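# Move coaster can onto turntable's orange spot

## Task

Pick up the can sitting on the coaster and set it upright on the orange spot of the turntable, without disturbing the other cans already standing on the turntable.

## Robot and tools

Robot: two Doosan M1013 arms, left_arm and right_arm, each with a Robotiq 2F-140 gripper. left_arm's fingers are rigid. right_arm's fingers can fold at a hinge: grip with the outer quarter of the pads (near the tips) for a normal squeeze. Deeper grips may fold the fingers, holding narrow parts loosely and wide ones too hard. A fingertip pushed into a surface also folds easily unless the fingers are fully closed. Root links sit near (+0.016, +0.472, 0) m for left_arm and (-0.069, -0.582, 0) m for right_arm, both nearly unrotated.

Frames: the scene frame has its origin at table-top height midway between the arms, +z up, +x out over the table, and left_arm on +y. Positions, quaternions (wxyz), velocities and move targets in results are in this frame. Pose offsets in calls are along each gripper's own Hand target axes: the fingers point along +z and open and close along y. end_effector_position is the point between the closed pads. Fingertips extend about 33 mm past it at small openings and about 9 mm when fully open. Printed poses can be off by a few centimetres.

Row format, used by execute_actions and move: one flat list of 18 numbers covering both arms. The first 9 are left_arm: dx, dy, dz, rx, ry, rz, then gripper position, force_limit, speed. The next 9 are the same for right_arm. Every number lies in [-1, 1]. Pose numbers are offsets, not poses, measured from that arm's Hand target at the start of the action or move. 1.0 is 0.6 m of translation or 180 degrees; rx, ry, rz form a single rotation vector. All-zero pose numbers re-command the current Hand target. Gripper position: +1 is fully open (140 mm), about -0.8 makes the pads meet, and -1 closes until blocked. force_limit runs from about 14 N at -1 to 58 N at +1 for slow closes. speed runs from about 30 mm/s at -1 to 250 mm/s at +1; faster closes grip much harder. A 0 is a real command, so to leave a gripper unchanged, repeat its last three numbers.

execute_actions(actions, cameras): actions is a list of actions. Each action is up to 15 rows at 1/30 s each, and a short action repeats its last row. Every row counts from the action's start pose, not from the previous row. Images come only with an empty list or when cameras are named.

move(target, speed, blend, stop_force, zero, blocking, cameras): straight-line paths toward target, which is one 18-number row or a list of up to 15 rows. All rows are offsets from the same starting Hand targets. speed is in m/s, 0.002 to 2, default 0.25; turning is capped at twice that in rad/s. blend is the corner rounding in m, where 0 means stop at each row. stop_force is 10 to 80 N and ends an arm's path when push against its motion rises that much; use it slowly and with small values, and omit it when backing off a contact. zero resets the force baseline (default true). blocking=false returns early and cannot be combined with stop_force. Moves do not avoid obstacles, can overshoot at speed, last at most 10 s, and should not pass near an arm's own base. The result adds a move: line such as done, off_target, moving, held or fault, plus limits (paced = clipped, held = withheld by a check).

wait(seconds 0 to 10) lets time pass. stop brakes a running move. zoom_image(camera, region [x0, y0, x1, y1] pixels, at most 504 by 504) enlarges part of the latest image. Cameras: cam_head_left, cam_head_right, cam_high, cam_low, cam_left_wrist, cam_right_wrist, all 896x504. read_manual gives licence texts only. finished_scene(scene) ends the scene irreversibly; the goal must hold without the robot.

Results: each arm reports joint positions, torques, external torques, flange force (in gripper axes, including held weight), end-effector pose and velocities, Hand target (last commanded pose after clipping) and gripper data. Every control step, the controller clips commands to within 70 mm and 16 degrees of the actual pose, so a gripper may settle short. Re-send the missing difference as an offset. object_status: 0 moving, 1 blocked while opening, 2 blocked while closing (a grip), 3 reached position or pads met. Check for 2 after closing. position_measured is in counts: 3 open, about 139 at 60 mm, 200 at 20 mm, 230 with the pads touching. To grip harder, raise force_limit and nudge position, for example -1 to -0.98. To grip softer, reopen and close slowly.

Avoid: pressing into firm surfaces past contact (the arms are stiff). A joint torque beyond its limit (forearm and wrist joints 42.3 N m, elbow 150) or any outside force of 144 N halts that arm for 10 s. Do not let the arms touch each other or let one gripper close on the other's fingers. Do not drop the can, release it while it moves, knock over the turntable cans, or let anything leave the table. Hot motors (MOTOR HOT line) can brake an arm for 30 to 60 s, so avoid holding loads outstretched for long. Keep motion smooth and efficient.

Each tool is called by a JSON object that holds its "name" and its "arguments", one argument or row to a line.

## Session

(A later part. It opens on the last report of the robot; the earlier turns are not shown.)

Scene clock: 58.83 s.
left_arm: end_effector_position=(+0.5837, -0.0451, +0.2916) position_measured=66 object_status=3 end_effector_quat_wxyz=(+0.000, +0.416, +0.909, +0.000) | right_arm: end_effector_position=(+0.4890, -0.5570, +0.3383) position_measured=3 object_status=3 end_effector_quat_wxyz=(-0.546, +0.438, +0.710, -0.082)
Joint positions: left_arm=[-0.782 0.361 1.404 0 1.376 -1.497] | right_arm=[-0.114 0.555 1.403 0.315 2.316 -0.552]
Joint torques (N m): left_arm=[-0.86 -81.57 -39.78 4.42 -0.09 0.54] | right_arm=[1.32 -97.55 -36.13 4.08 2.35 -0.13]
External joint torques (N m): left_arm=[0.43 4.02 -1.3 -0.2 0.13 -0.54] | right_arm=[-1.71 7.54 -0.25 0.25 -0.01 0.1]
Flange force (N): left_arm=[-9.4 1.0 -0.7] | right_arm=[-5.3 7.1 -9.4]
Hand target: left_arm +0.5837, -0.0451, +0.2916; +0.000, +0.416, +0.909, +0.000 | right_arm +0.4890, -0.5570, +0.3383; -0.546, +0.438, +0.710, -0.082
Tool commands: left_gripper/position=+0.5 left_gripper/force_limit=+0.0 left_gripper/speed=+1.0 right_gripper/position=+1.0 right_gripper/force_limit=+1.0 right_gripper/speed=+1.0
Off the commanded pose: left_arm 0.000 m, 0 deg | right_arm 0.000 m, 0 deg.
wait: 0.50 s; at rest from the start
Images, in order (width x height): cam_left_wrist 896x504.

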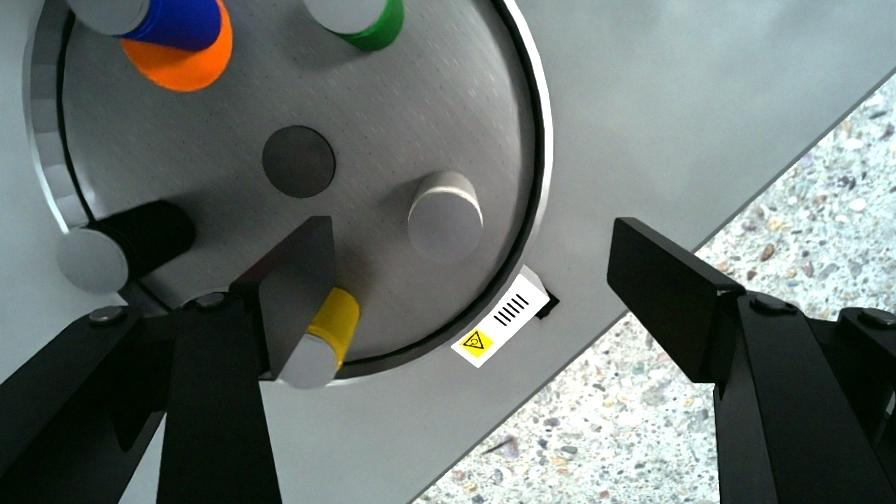

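{"name": "wait", "arguments": {
  "seconds": 1.9,
  "cameras": ["cam_left_wrist"]
}}

{"name": "wait", "arguments": {
  "seconds": 0.6,
  "cameras": ["cam_left_wrist","cam_low"]
}}

{"name": "zoom_image", "arguments": {
  "camera": "cam_low",
  "region": [380, 110, 560, 210]
}}

Scene clock: 61.63 s.
left_arm: end_effector_position=(+0.5837, -0.0451, +0.2916) position_measured=66 object_status=3 end_effector_quat_wxyz=(+0.000, +0.416, +0.909, +0.000) | right_arm: end_effector_position=(+0.4890, -0.5570, +0.3383) position_measured=3 object_status=3 end_effector_quat_wxyz=(-0.546, +0.438, +0.710, -0.082)
Joint positions: left_arm=[-0.782 0.361 1.404 0 1.376 -1.497] | right_arm=[-0.114 0.555 1.403 0.315 2.316 -0.552]
Joint torques (N m): left_arm=[-0.55 -81.11 -39.62 4.48 -0.05 0.45] | right_arm=[1.3 -97.59 -36.32 4.05 2.33 -0.11]
External joint torques (N m): left_arm=[1.12 3.12 -1.57 -0.22 0.09 -0.45] | right_arm=[-1.42 7.24 -0.18 0.29 0.02 0.08]
Flange force (N): left_arm=[-8.5 1.9 -1.3] | right_arm=[-4.8 7.0 -8.8]
Hand target: left_arm +0.5837, -0.0451, +0.2916; +0.000, +0.416, +0.909, +0.000 | right_arm +0.4890, -0.5570, +0.3383; -0.546, +0.438, +0.710, -0.082
Tool commands: left_gripper/position=+0.5 left_gripper/force_limit=+0.0 left_gripper/speed=+1.0 right_gripper/position=+1.0 right_gripper/force_limit=+1.0 right_gripper/speed=+1.0
Off the commanded pose: left_arm 0.000 m, 0 deg | right_arm 0.000 m, 0 deg.
wait: 1.90 s; at rest from the start
Images, in order (width x height): cam_left_wrist 896x504.

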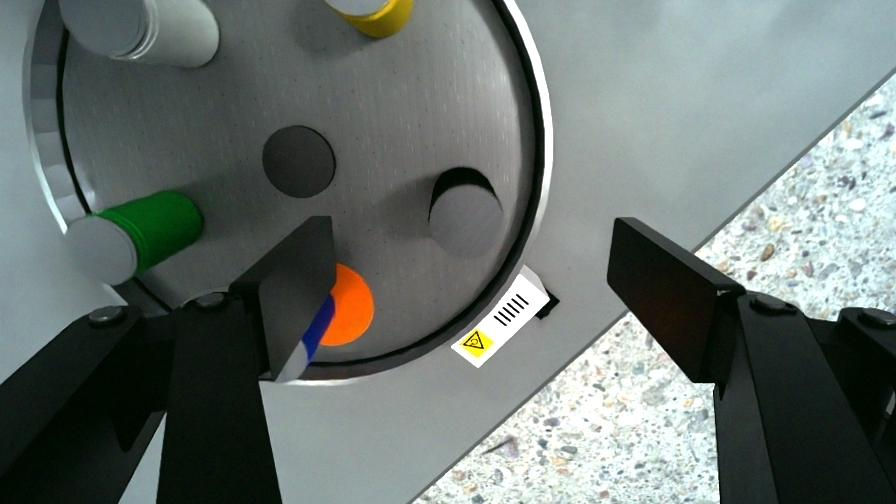

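Scene clock: 62.23 s.
left_arm: end_effector_position=(+0.5837, -0.0451, +0.2916) position_measured=66 object_status=3 end_effector_quat_wxyz=(+0.000, +0.416, +0.909, +0.000) | right_arm: end_effector_position=(+0.4890, -0.5570, +0.3383) position_measured=3 object_status=3 end_effector_quat_wxyz=(-0.546, +0.438, +0.710, -0.082)
Joint positions: left_arm=[-0.782 0.361 1.404 0 1.376 -1.497] | right_arm=[-0.114 0.555 1.403 0.315 2.316 -0.552]
Joint torques (N m): left_arm=[-0.61 -81.49 -39.52 4.49 -0.14 0.51] | right_arm=[1.45 -97.58 -36.15 4.07 2.33 -0.17]
External joint torques (N m): left_arm=[0.84 3.3 -1.82 -0.23 0.18 -0.51] | right_arm=[-1.33 7.5 -0.21 0.26 0 0.14]
Flange force (N): left_arm=[-9.4 1.6 -1.8] | right_arm=[-4.9 7.4 -9.2]
Hand target: left_arm +0.5837, -0.0451, +0.2916; +0.000, +0.416, +0.909, +0.000 | right_arm +0.4890, -0.5570, +0.3383; -0.546, +0.438, +0.710, -0.082
Tool commands: left_gripper/position=+0.5 left_gripper/force_limit=+0.0 left_gripper/speed=+1.0 right_gripper/position=+1.0 right_gripper/force_limit=+1.0 right_gripper/speed=+1.0
Off the commanded pose: left_arm 0.000 m, 0 deg | right_arm 0.000 m, 0 deg.
wait: 0.60 s; at rest by 0.17 s
Images, in order (width x height): cam_low 896x504, cam_left_wrist 896x504.

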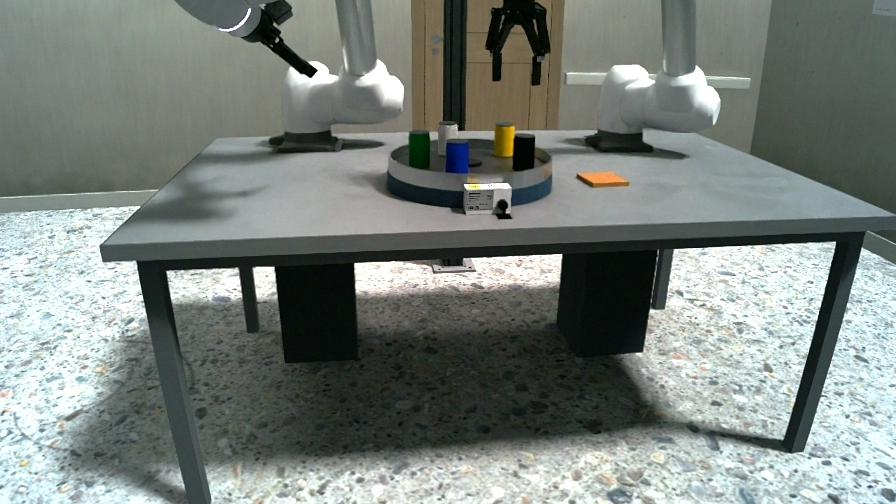

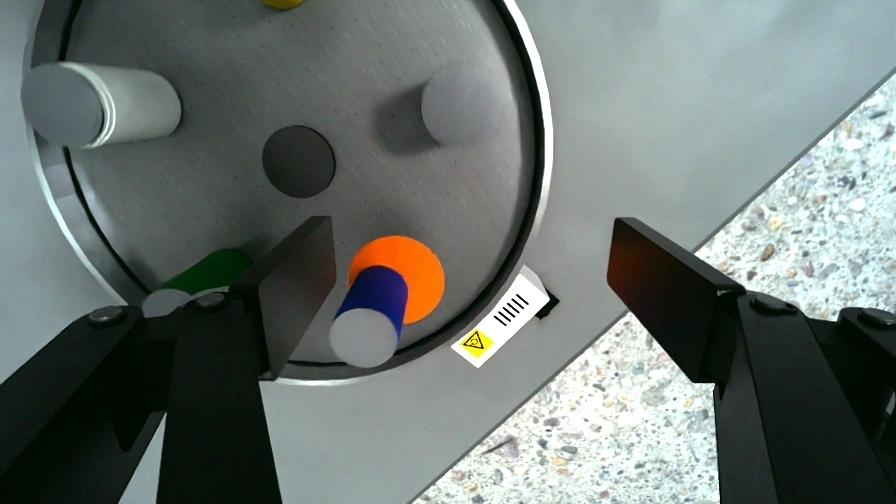

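Scaled by 2.800 from the camera's 896x504 image, which has a finer 1280x720 frame.

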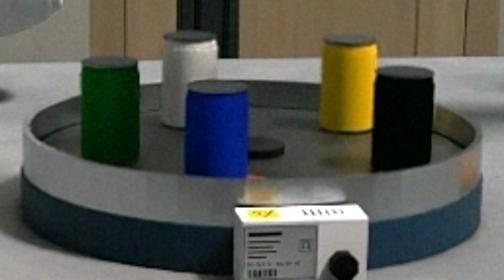

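{"name": "zoom_image", "arguments": {
  "camera": "cam_left_wrist",
  "region": [310, 210, 460, 310]
}}

Scaled by 3.360 from the camera's 896x504 image, which has a finer 1280x720 frame.

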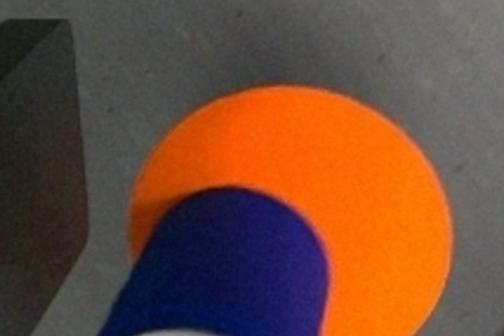

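{"name": "finished_scene", "arguments": {
  "scene": 1
}}

The scene is finished: the task was done.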